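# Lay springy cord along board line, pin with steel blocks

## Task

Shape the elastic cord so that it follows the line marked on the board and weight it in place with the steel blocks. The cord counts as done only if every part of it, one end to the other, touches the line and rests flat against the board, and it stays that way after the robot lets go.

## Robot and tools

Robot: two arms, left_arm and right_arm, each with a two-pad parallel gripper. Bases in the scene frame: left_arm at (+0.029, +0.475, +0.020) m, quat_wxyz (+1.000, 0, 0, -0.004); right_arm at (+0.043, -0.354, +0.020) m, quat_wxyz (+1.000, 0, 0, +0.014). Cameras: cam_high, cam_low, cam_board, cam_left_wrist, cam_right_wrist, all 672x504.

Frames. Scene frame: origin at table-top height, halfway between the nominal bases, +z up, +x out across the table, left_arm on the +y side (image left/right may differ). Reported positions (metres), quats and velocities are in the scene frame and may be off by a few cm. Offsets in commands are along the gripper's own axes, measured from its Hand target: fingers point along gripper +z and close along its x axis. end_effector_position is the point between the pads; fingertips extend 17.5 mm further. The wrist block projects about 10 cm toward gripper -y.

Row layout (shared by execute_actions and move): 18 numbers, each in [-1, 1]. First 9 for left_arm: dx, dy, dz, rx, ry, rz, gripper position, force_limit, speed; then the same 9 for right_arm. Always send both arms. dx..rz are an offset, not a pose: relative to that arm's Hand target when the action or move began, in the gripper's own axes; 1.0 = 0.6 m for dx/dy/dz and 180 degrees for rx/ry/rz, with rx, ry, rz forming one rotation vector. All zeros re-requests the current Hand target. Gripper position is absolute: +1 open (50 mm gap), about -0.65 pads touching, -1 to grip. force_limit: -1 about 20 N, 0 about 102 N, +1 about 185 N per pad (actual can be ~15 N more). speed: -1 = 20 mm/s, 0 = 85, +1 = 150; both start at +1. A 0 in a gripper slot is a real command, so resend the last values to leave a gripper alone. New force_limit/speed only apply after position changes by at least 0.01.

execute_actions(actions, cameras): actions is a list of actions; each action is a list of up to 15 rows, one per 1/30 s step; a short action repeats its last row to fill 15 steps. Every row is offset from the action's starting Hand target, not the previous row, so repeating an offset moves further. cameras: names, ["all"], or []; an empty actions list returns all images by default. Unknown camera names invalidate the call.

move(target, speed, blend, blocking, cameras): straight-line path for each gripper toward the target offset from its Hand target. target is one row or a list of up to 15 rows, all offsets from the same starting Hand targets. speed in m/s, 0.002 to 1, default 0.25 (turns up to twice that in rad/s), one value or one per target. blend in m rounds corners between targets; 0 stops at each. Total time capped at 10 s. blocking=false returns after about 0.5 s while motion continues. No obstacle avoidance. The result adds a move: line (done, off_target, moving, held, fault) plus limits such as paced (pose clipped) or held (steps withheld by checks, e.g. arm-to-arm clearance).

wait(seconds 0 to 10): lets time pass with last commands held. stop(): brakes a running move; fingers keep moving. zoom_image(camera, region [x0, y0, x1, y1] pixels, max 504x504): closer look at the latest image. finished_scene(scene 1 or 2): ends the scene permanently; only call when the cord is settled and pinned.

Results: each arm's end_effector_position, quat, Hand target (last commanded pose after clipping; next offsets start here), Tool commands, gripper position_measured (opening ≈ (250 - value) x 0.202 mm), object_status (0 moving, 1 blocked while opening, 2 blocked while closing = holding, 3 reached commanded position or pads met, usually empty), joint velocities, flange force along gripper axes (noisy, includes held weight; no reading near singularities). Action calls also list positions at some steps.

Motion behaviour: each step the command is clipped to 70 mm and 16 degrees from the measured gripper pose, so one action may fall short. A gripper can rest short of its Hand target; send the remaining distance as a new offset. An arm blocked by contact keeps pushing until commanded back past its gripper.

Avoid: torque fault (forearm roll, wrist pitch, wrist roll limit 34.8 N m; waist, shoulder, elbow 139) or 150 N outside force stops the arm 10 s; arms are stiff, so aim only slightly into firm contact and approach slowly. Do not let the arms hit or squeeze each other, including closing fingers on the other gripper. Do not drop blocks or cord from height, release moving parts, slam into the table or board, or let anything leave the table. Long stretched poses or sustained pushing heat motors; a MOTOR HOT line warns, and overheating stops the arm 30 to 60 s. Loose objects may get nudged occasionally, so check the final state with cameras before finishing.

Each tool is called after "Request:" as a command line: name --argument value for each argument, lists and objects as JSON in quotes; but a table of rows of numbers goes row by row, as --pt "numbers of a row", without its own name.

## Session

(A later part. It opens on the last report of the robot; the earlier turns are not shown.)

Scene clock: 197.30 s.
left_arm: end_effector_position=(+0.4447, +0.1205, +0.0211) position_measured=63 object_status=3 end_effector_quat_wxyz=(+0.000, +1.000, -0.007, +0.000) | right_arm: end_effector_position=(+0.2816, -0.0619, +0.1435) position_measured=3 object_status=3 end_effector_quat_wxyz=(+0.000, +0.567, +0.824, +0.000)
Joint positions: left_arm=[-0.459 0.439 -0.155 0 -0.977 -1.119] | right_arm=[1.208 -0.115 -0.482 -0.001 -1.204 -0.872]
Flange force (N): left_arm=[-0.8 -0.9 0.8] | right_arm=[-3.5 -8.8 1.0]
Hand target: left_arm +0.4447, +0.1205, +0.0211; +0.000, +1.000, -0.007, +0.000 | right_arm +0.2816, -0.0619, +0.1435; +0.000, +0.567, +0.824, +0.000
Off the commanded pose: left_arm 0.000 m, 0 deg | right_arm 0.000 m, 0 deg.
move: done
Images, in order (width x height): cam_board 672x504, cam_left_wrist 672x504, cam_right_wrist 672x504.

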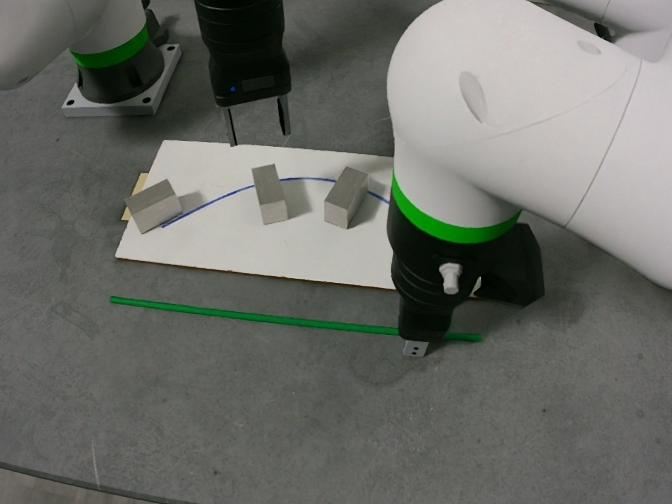

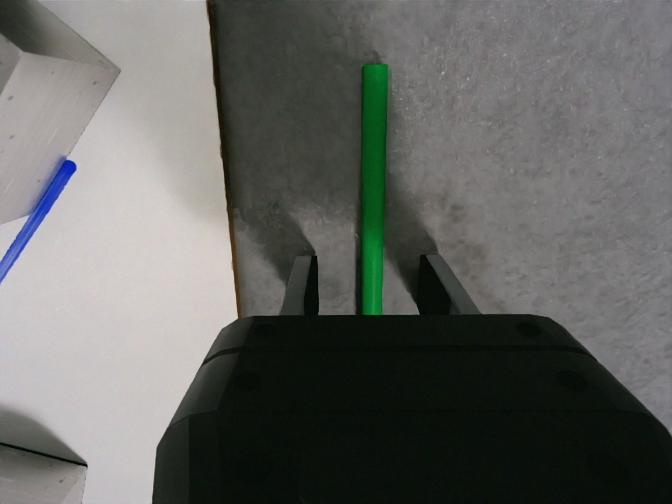

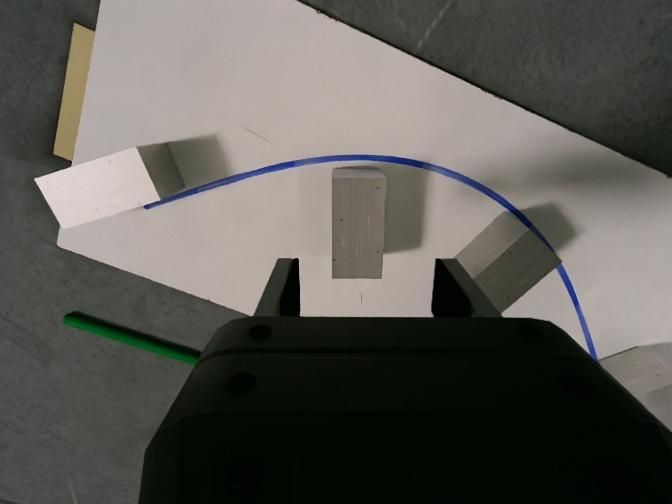

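Request:
move --target '[0,0,0,0,0,0,-1,-0.9,-0.8,-0.2433,0.1878,0.039,0,0,-0.376,0.6,0.5,-0.2]' --speed 0.4 --cameras '["cam_left_wrist","cam_right_wrist"]'

Scene clock: 204.73 s.
left_arm: end_effector_position=(+0.4447, +0.1205, +0.0211) position_measured=214 object_status=2 end_effector_quat_wxyz=(+0.000, +1.000, -0.007, +0.000) | right_arm: end_effector_position=(+0.4389, -0.1582, +0.1200) position_measured=63 object_status=3 end_effector_quat_wxyz=(+0.000, +0.013, +1.000, +0.000)
Joint positions: left_arm=[-0.459 0.439 -0.155 0 -0.977 -1.119] | right_arm=[0.729 0.077 -0.353 -0.001 -1.141 0.788]
Flange force (N): left_arm=[-0.4 -0.7 0.1] | right_arm=[7.8 -3.2 -0.3]
Hand target: left_arm +0.4447, +0.1205, +0.0211; +0.000, +1.000, -0.007, +0.000 | right_arm +0.4389, -0.1582, +0.1200; +0.000, +0.013, +1.000, +0.000
Off the commanded pose: left_arm 0.000 m, 0 deg | right_arm 0.000 m, 0 deg.
move: done
Images, in order (width x height): cam_left_wrist 672x504, cam_right_wrist 672x504.

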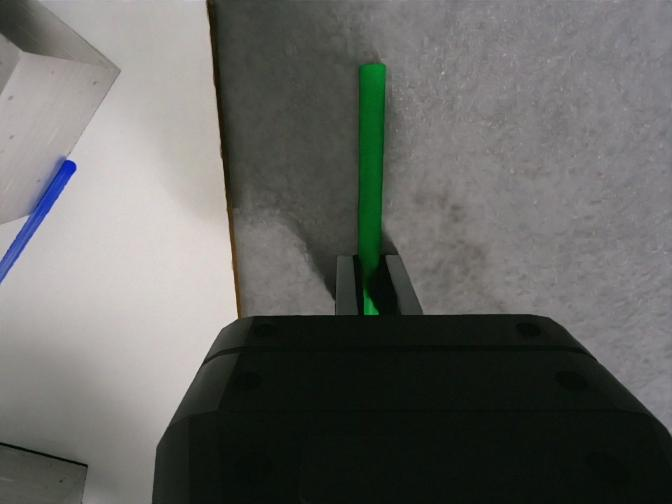

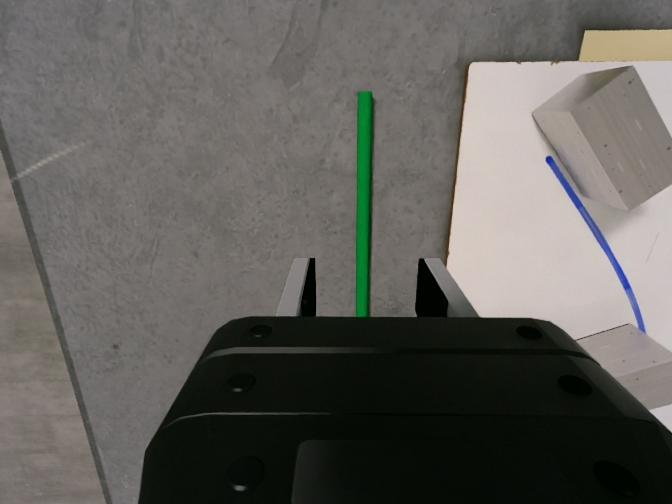

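Request:
move --pt "0 0 0 0 0 0 -1 -0.9 -0.8 0.0083 0.003 0.13 0 0 0 0.6 0.5 -0.2" --pt "0 0 0 0 0 0 -1 -0.9 -0.8 0.0083 0.003 0.165 0 0 0 0.6 0.5 -0.2" --pt "0 0 0 0 0 0 -1 -0.9 -0.8 0.0083 0.003 0.165 0 0 0 -1 -0.9 -0.8" --pt "0 0 -0.15 0 0 0 -1 -0.9 -0.8 0.0083 0.003 0.015 0 0 0 -1 -0.9 -0.8" --speed '[0.2,0.08,0.1,0.15]' --cameras '["cam_board","cam_right_wrist"]'

Scene clock: 226.27 s.
left_arm: end_effector_position=(+0.4447, +0.1205, +0.1111) position_measured=214 object_status=2 end_effector_quat_wxyz=(+0.000, +1.000, -0.007, +0.000) | right_arm: end_effector_position=(+0.4340, -0.1563, +0.1110) position_measured=215 object_status=2 end_effector_quat_wxyz=(+0.000, +0.013, +1.000, +0.000)
Joint positions: left_arm=[-0.459 0.334 -0.064 0 -1.172 -1.119] | right_arm=[0.74 0.078 -0.375 -0.001 -1.118 0.777]
Flange force (N): left_arm=[-1.7 -0.9 1.4] | right_arm=[8.3 -2.1 -0.2]
Hand target: left_arm +0.4447, +0.1205, +0.1111; +0.000, +1.000, -0.007, +0.000 | right_arm +0.4339, -0.1562, +0.1110; +0.000, +0.013, +1.000, +0.000
Off the commanded pose: left_arm 0.000 m, 0 deg | right_arm 0.000 m, 0 deg.
move: done
Images, in order (width x height): cam_board 672x504, cam_right_wrist 672x504.

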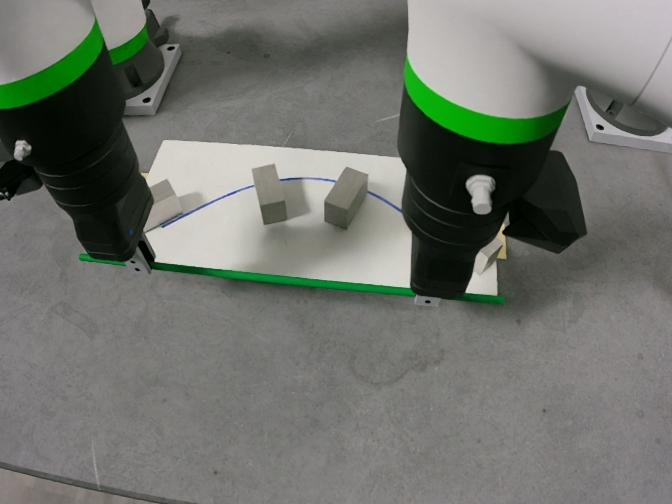

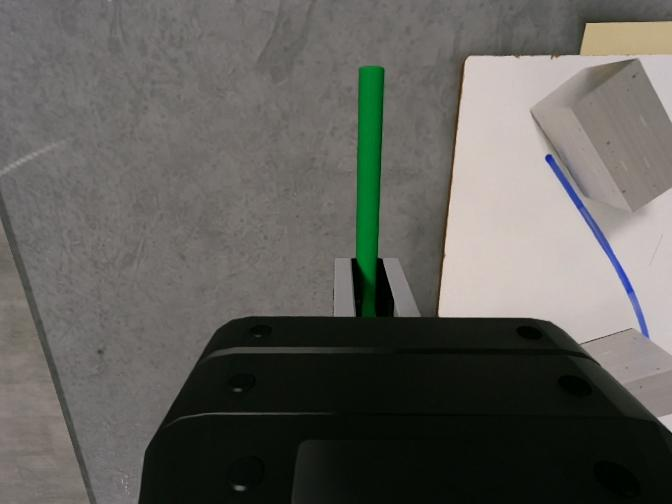

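Request:
move --pt "-0.005 -0.0033 0 0 0 0.1208 -1 -0.9 -0.8 0.007 0.0177 0 0 0 -0.112 -1 -0.9 -0.8" --pt "-0.0095 0.0147 0 0 0 0.2417 -1 -0.9 -0.8 0.014 0.0355 0 0 0 -0.2239 -1 -0.9 -0.8" --pt "-0.2428 0.0179 0 0 0 0.2417 -1 -0.9 -0.8 0.2473 0.0294 0 0 0 -0.2239 -1 -0.9 -0.8" --pt "-0.2428 0.0179 0.0433 0 0 0.2417 -1 -0.9 -0.8 0.2473 0.0294 0.0432 0 0 -0.2239 -1 -0.9 -0.8" --speed '[0.2,0.2,0.15,0.1]' --blend '[0.005,0.01,0,0]' --cameras '["cam_board","cam_left_wrist","cam_right_wrist"]'

Request:
zoom_image --camera "cam_board" --region '[220, 130, 420, 250]'

Scene clock: 236.27 s.
left_arm: end_effector_position=(+0.2989, +0.1120, +0.0851) position_measured=214 object_status=2 end_effector_quat_wxyz=(+0.000, +0.926, -0.377, +0.000) | right_arm: end_effector_position=(+0.2860, -0.1348, +0.0852) position_measured=215 object_status=2 end_effector_quat_wxyz=(+0.000, -0.333, +0.943, +0.000)
Joint positions: left_arm=[-0.633 0.144 -0.369 0 -1.058 -1.704] | right_arm=[1.113 -0.185 -0.691 -0.001 -1.066 1.108]
Flange force (N): left_arm=[-0.5 -0.8 0.2] | right_arm=[8.7 0.6 -0.3]
Hand target: left_arm +0.2989, +0.1119, +0.0851; +0.000, +0.926, -0.377, +0.000 | right_arm +0.2860, -0.1349, +0.0852; +0.000, -0.333, +0.943, +0.000
Off the commanded pose: left_arm 0.000 m, 0 deg | right_arm 0.000 m, 0 deg.
move: done
Images, in order (width x height): cam_board 672x504, cam_left_wrist 672x504, cam_right_wrist 672x504.

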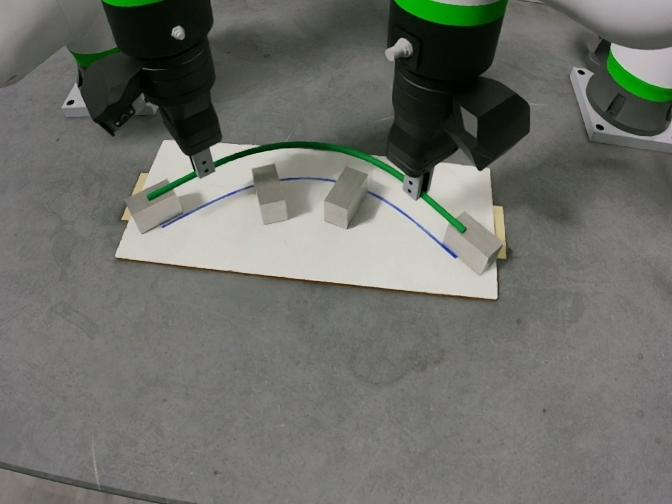

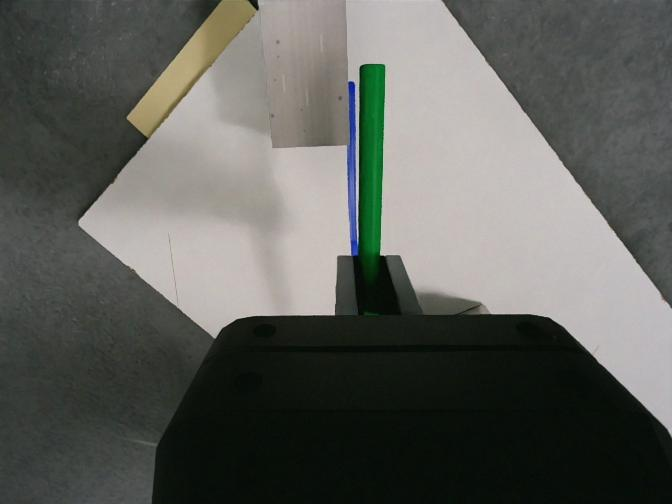

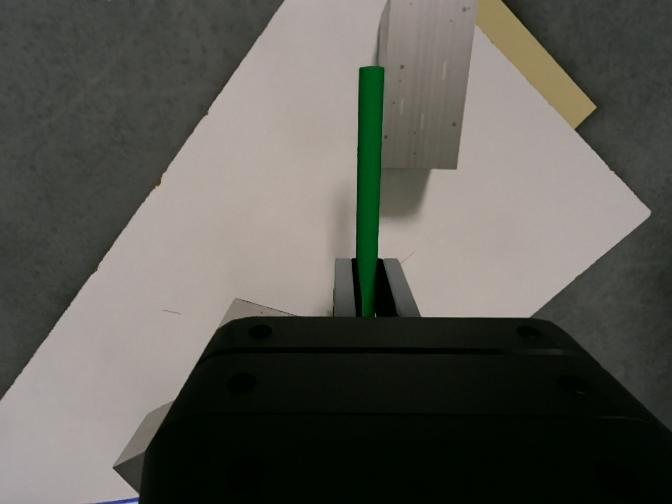

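Scaled by 2.520.

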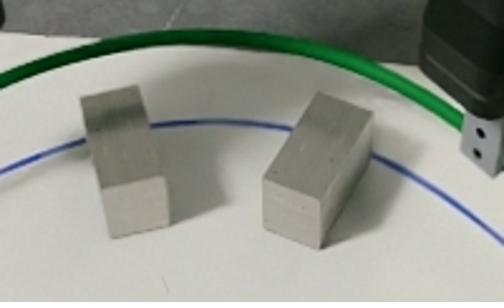

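Request:
move --target '[0,0,0.03,0,0,0,-1,-0.9,-0.8,-0.0028,0,0.03,0,0,0,-1,-0.9,-0.8]' --speed 0.06 --cameras '["cam_board"]'

Request:
zoom_image --camera "cam_board" --region '[130, 130, 500, 290]'

Scene clock: 253.87 s.
left_arm: end_effector_position=(+0.2989, +0.1119, +0.0672) position_measured=214 object_status=2 end_effector_quat_wxyz=(+0.000, +0.926, -0.377, +0.000) | right_arm: end_effector_position=(+0.2873, -0.1338, +0.0672) position_measured=215 object_status=2 end_effector_quat_wxyz=(+0.000, -0.333, +0.943, +0.000)
Joint positions: left_arm=[-0.633 0.168 -0.39 0 -1.013 -1.704] | right_arm=[1.11 -0.151 -0.712 -0.001 -1.011 1.11]
Flange force (N): left_arm=[-1.8 -0.6 0.4] | right_arm=[8.9 0.5 -0.2]
Hand target: left_arm +0.2989, +0.1119, +0.0671; +0.000, +0.926, -0.377, +0.000 | right_arm +0.2873, -0.1338, +0.0672; +0.000, -0.333, +0.943, +0.000
Off the commanded pose: left_arm 0.000 m, 0 deg | right_arm 0.000 m, 0 deg.
move: done
Images, in order (width x height): cam_board 672x504.

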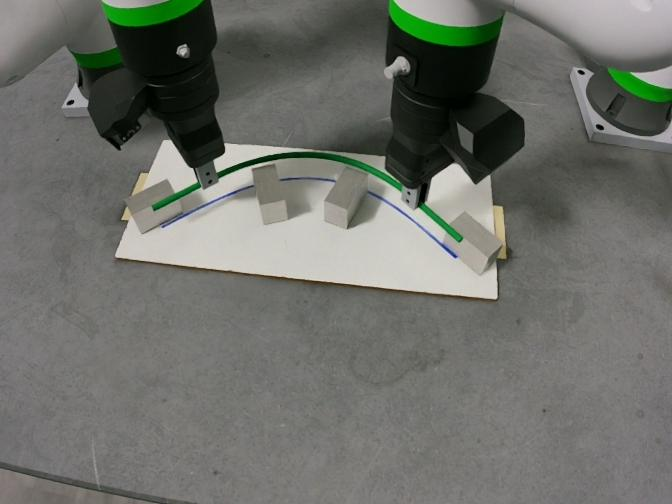

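Scaled by 1.362.

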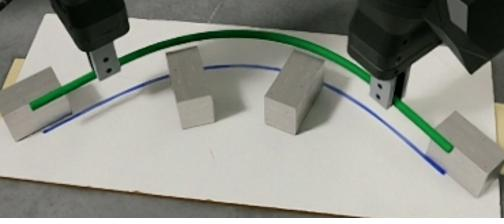

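Request:
move --target '[0,0,0.0637,0,0,0,-1,-0.9,-0.8,0,0,0.0637,0,0,0,-1,-0.9,-0.8]' --speed 0.05 --cameras '["cam_board","cam_left_wrist","cam_right_wrist"]'

Request:
zoom_image --camera "cam_board" --region '[130, 130, 500, 290]'

Request:
zoom_image --camera "cam_board" --region '[220, 130, 420, 250]'

Scene clock: 260.17 s.
left_arm: end_effector_position=(+0.2989, +0.1119, +0.0289) position_measured=214 object_status=2 end_effector_quat_wxyz=(+0.000, +0.926, -0.377, +0.000) | right_arm: end_effector_position=(+0.2873, -0.1338, +0.0290) position_measured=215 object_status=2 end_effector_quat_wxyz=(+0.000, -0.333, +0.943, +0.000)
Joint positions: left_arm=[-0.633 0.226 -0.427 0 -0.918 -1.704] | right_arm=[1.11 -0.078 -0.758 -0.001 -0.892 1.11]
Flange force (N): left_arm=[-1.4 -1.2 -0.1] | right_arm=[8.0 0.5 -1.6]
Hand target: left_arm +0.2989, +0.1119, +0.0289; +0.000, +0.926, -0.377, +0.000 | right_arm +0.2873, -0.1338, +0.0289; +0.000, -0.333, +0.943, +0.000
Off the commanded pose: left_arm 0.000 m, 0 deg | right_arm 0.000 m, 0 deg.
move: done
Images, in order (width x height): cam_board 672x504, cam_left_wrist 672x504, cam_right_wrist 672x504.

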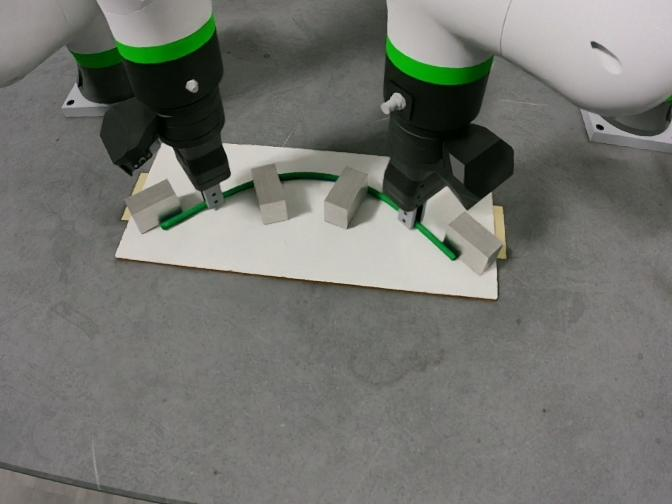

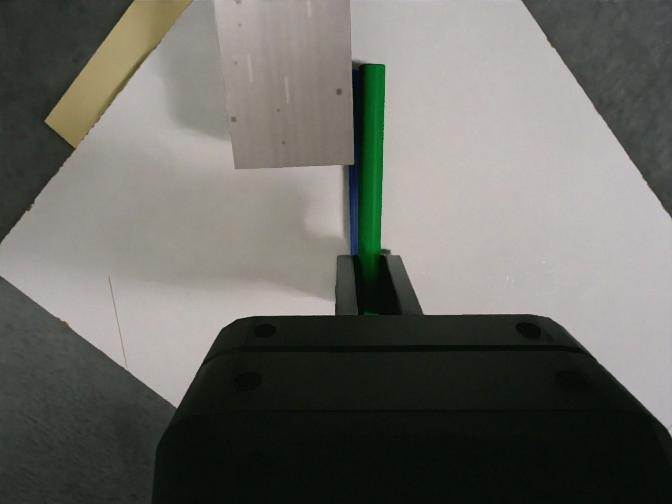

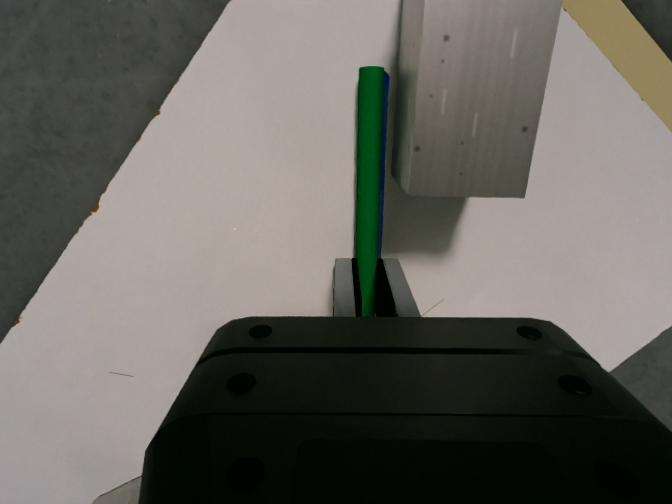

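Scaled by 1.362.

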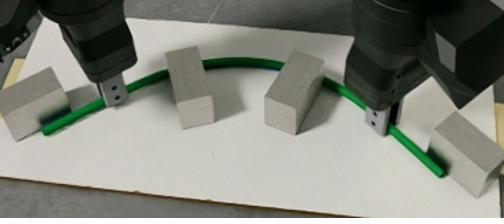

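Scaled by 2.520.

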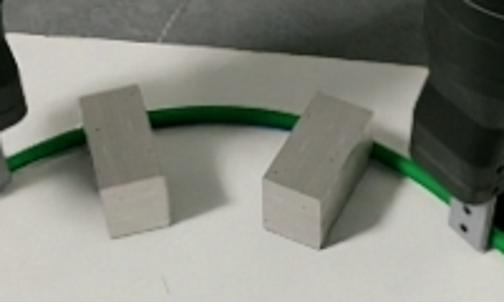

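Request:
move --pt "0 0 0.0042 0 0 0 -1 -0.9 -0.8 0 0 0.0042 0 0 0 -1 -0.9 -0.8" --pt "-0.0023 -0.0024 0.0042 0 0 -0.0194 -1 -0.9 -0.8 0.0021 -0.0026 0.0042 0 0 0.0194 -1 -0.9 -0.8" --pt "-0.0023 -0.0024 0.0042 0 0 -0.0194 0.3 -0.9 -1 0.0021 -0.0026 0.0042 0 0 0.0194 0.3 -0.9 -1" --speed 0.03 --cameras '["cam_board","cam_left_wrist","cam_right_wrist"]'

Request:
move --target '[0,0,-0.2,0,0,0,0.3,-0.9,-1,0,0,-0.2,0,0,0,0.3,-0.9,-1]' --speed 0.15 --cameras '["cam_board","cam_left_wrist","cam_right_wrist"]'

Request:
zoom_image --camera "cam_board" --region '[130, 130, 500, 290]'

Scene clock: 270.87 s.
left_arm: end_effector_position=(+0.2989, +0.1139, +0.0264) position_measured=107 object_status=3 end_effector_quat_wxyz=(+0.000, +0.937, -0.349, +0.000) | right_arm: end_effector_position=(+0.2873, -0.1358, +0.0264) position_measured=107 object_status=0 end_effector_quat_wxyz=(+0.000, -0.304, +0.953, +0.000)
Joint positions: left_arm=[-0.629 0.227 -0.433 0 -0.911 -1.646] | right_arm=[1.107 -0.077 -0.764 -0.001 -0.884 1.052]
Flange force (N): left_arm=[-1.7 -0.4 0.1] | right_arm=[8.4 0.4 -2.2]
Hand target: left_arm +0.2989, +0.1139, +0.0264; +0.000, +0.937, -0.349, +0.000 | right_arm +0.2873, -0.1358, +0.0264; +0.000, -0.304, +0.953, +0.000
Off the commanded pose: left_arm 0.000 m, 0 deg | right_arm 0.000 m, 0 deg.
move: done
Images, in order (width x height): cam_board 672x504, cam_left_wrist 672x504, cam_right_wrist 672x504.

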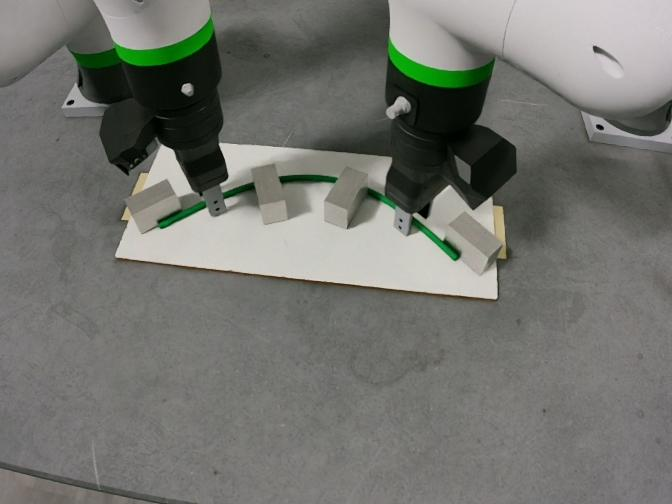

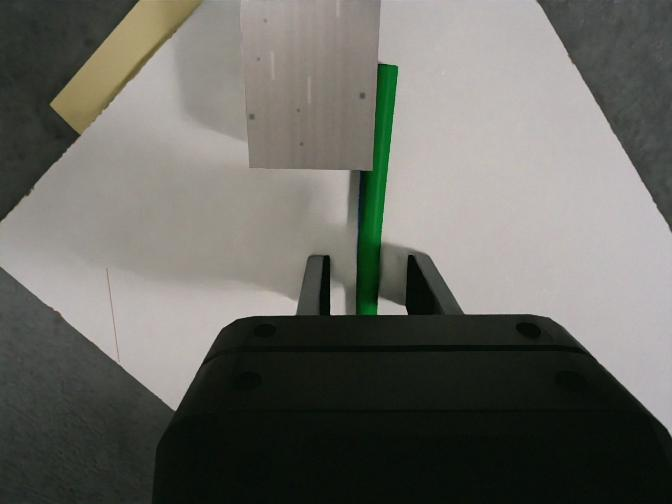

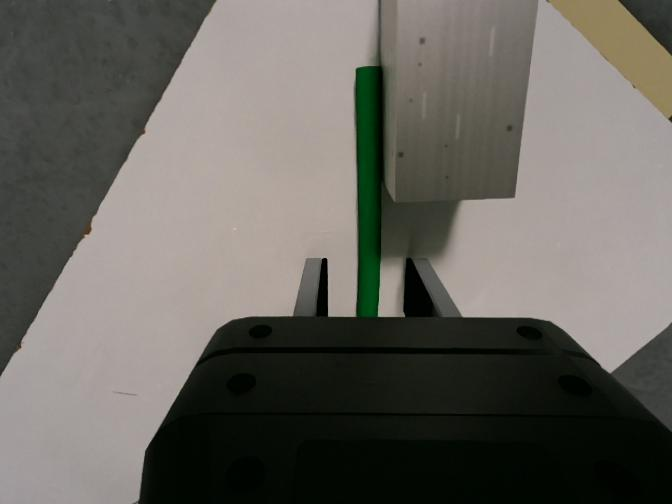

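Scene clock: 272.13 s.
left_arm: end_effector_position=(+0.2989, +0.1139, +0.1464) position_measured=107 object_status=3 end_effector_quat_wxyz=(+0.000, +0.937, -0.349, +0.000) | right_arm: end_effector_position=(+0.2874, -0.1358, +0.1464) position_measured=107 object_status=3 end_effector_quat_wxyz=(+0.000, -0.304, +0.953, +0.000)
Joint positions: left_arm=[-0.629 0.073 -0.291 0 -1.207 -1.646] | right_arm=[1.107 -0.26 -0.592 -0.001 -1.239 1.052]
Flange force (N): left_arm=[-3.5 -0.9 0.6] | right_arm=[10.1 0.4 1.1]
Hand target: left_arm +0.2989, +0.1139, +0.1464; +0.000, +0.937, -0.349, +0.000 | right_arm +0.2874, -0.1358, +0.1464; +0.000, -0.304, +0.953, +0.000
Off the commanded pose: left_arm 0.000 m, 0 deg | right_arm 0.000 m, 0 deg.
move: done
Images, in order (width x height): cam_board 672x504, cam_left_wrist 672x504, cam_right_wrist 672x504.

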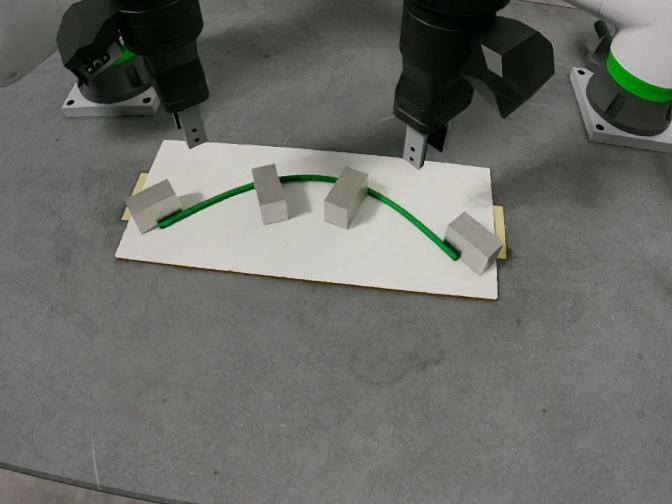

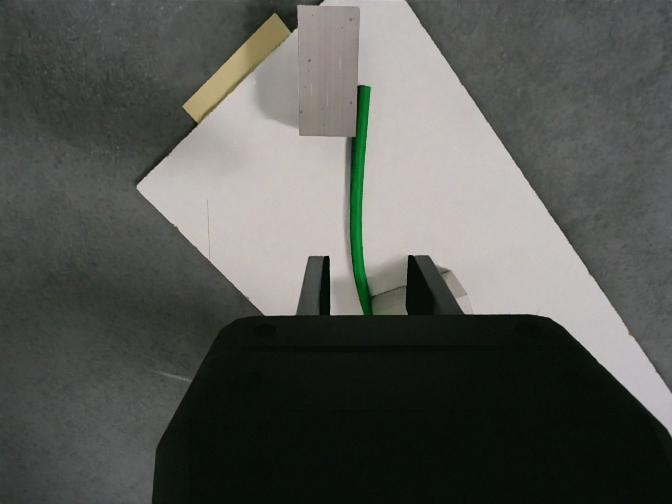

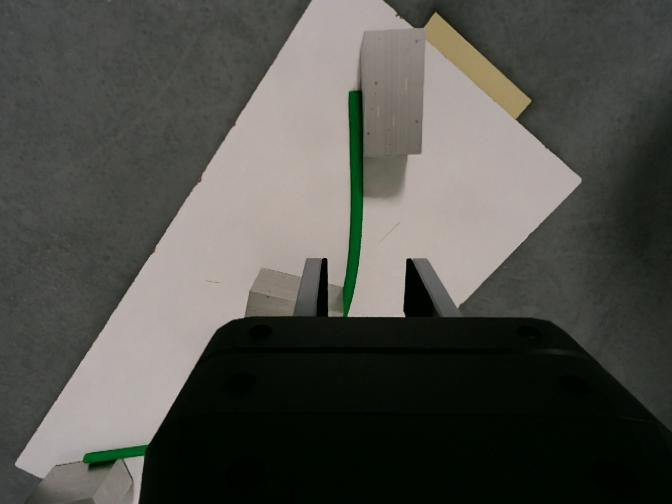

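Scaled by 1.362.

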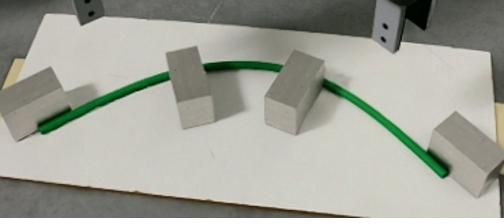

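Request:
finished_scene --scene 2

The scene is finished: the task was done.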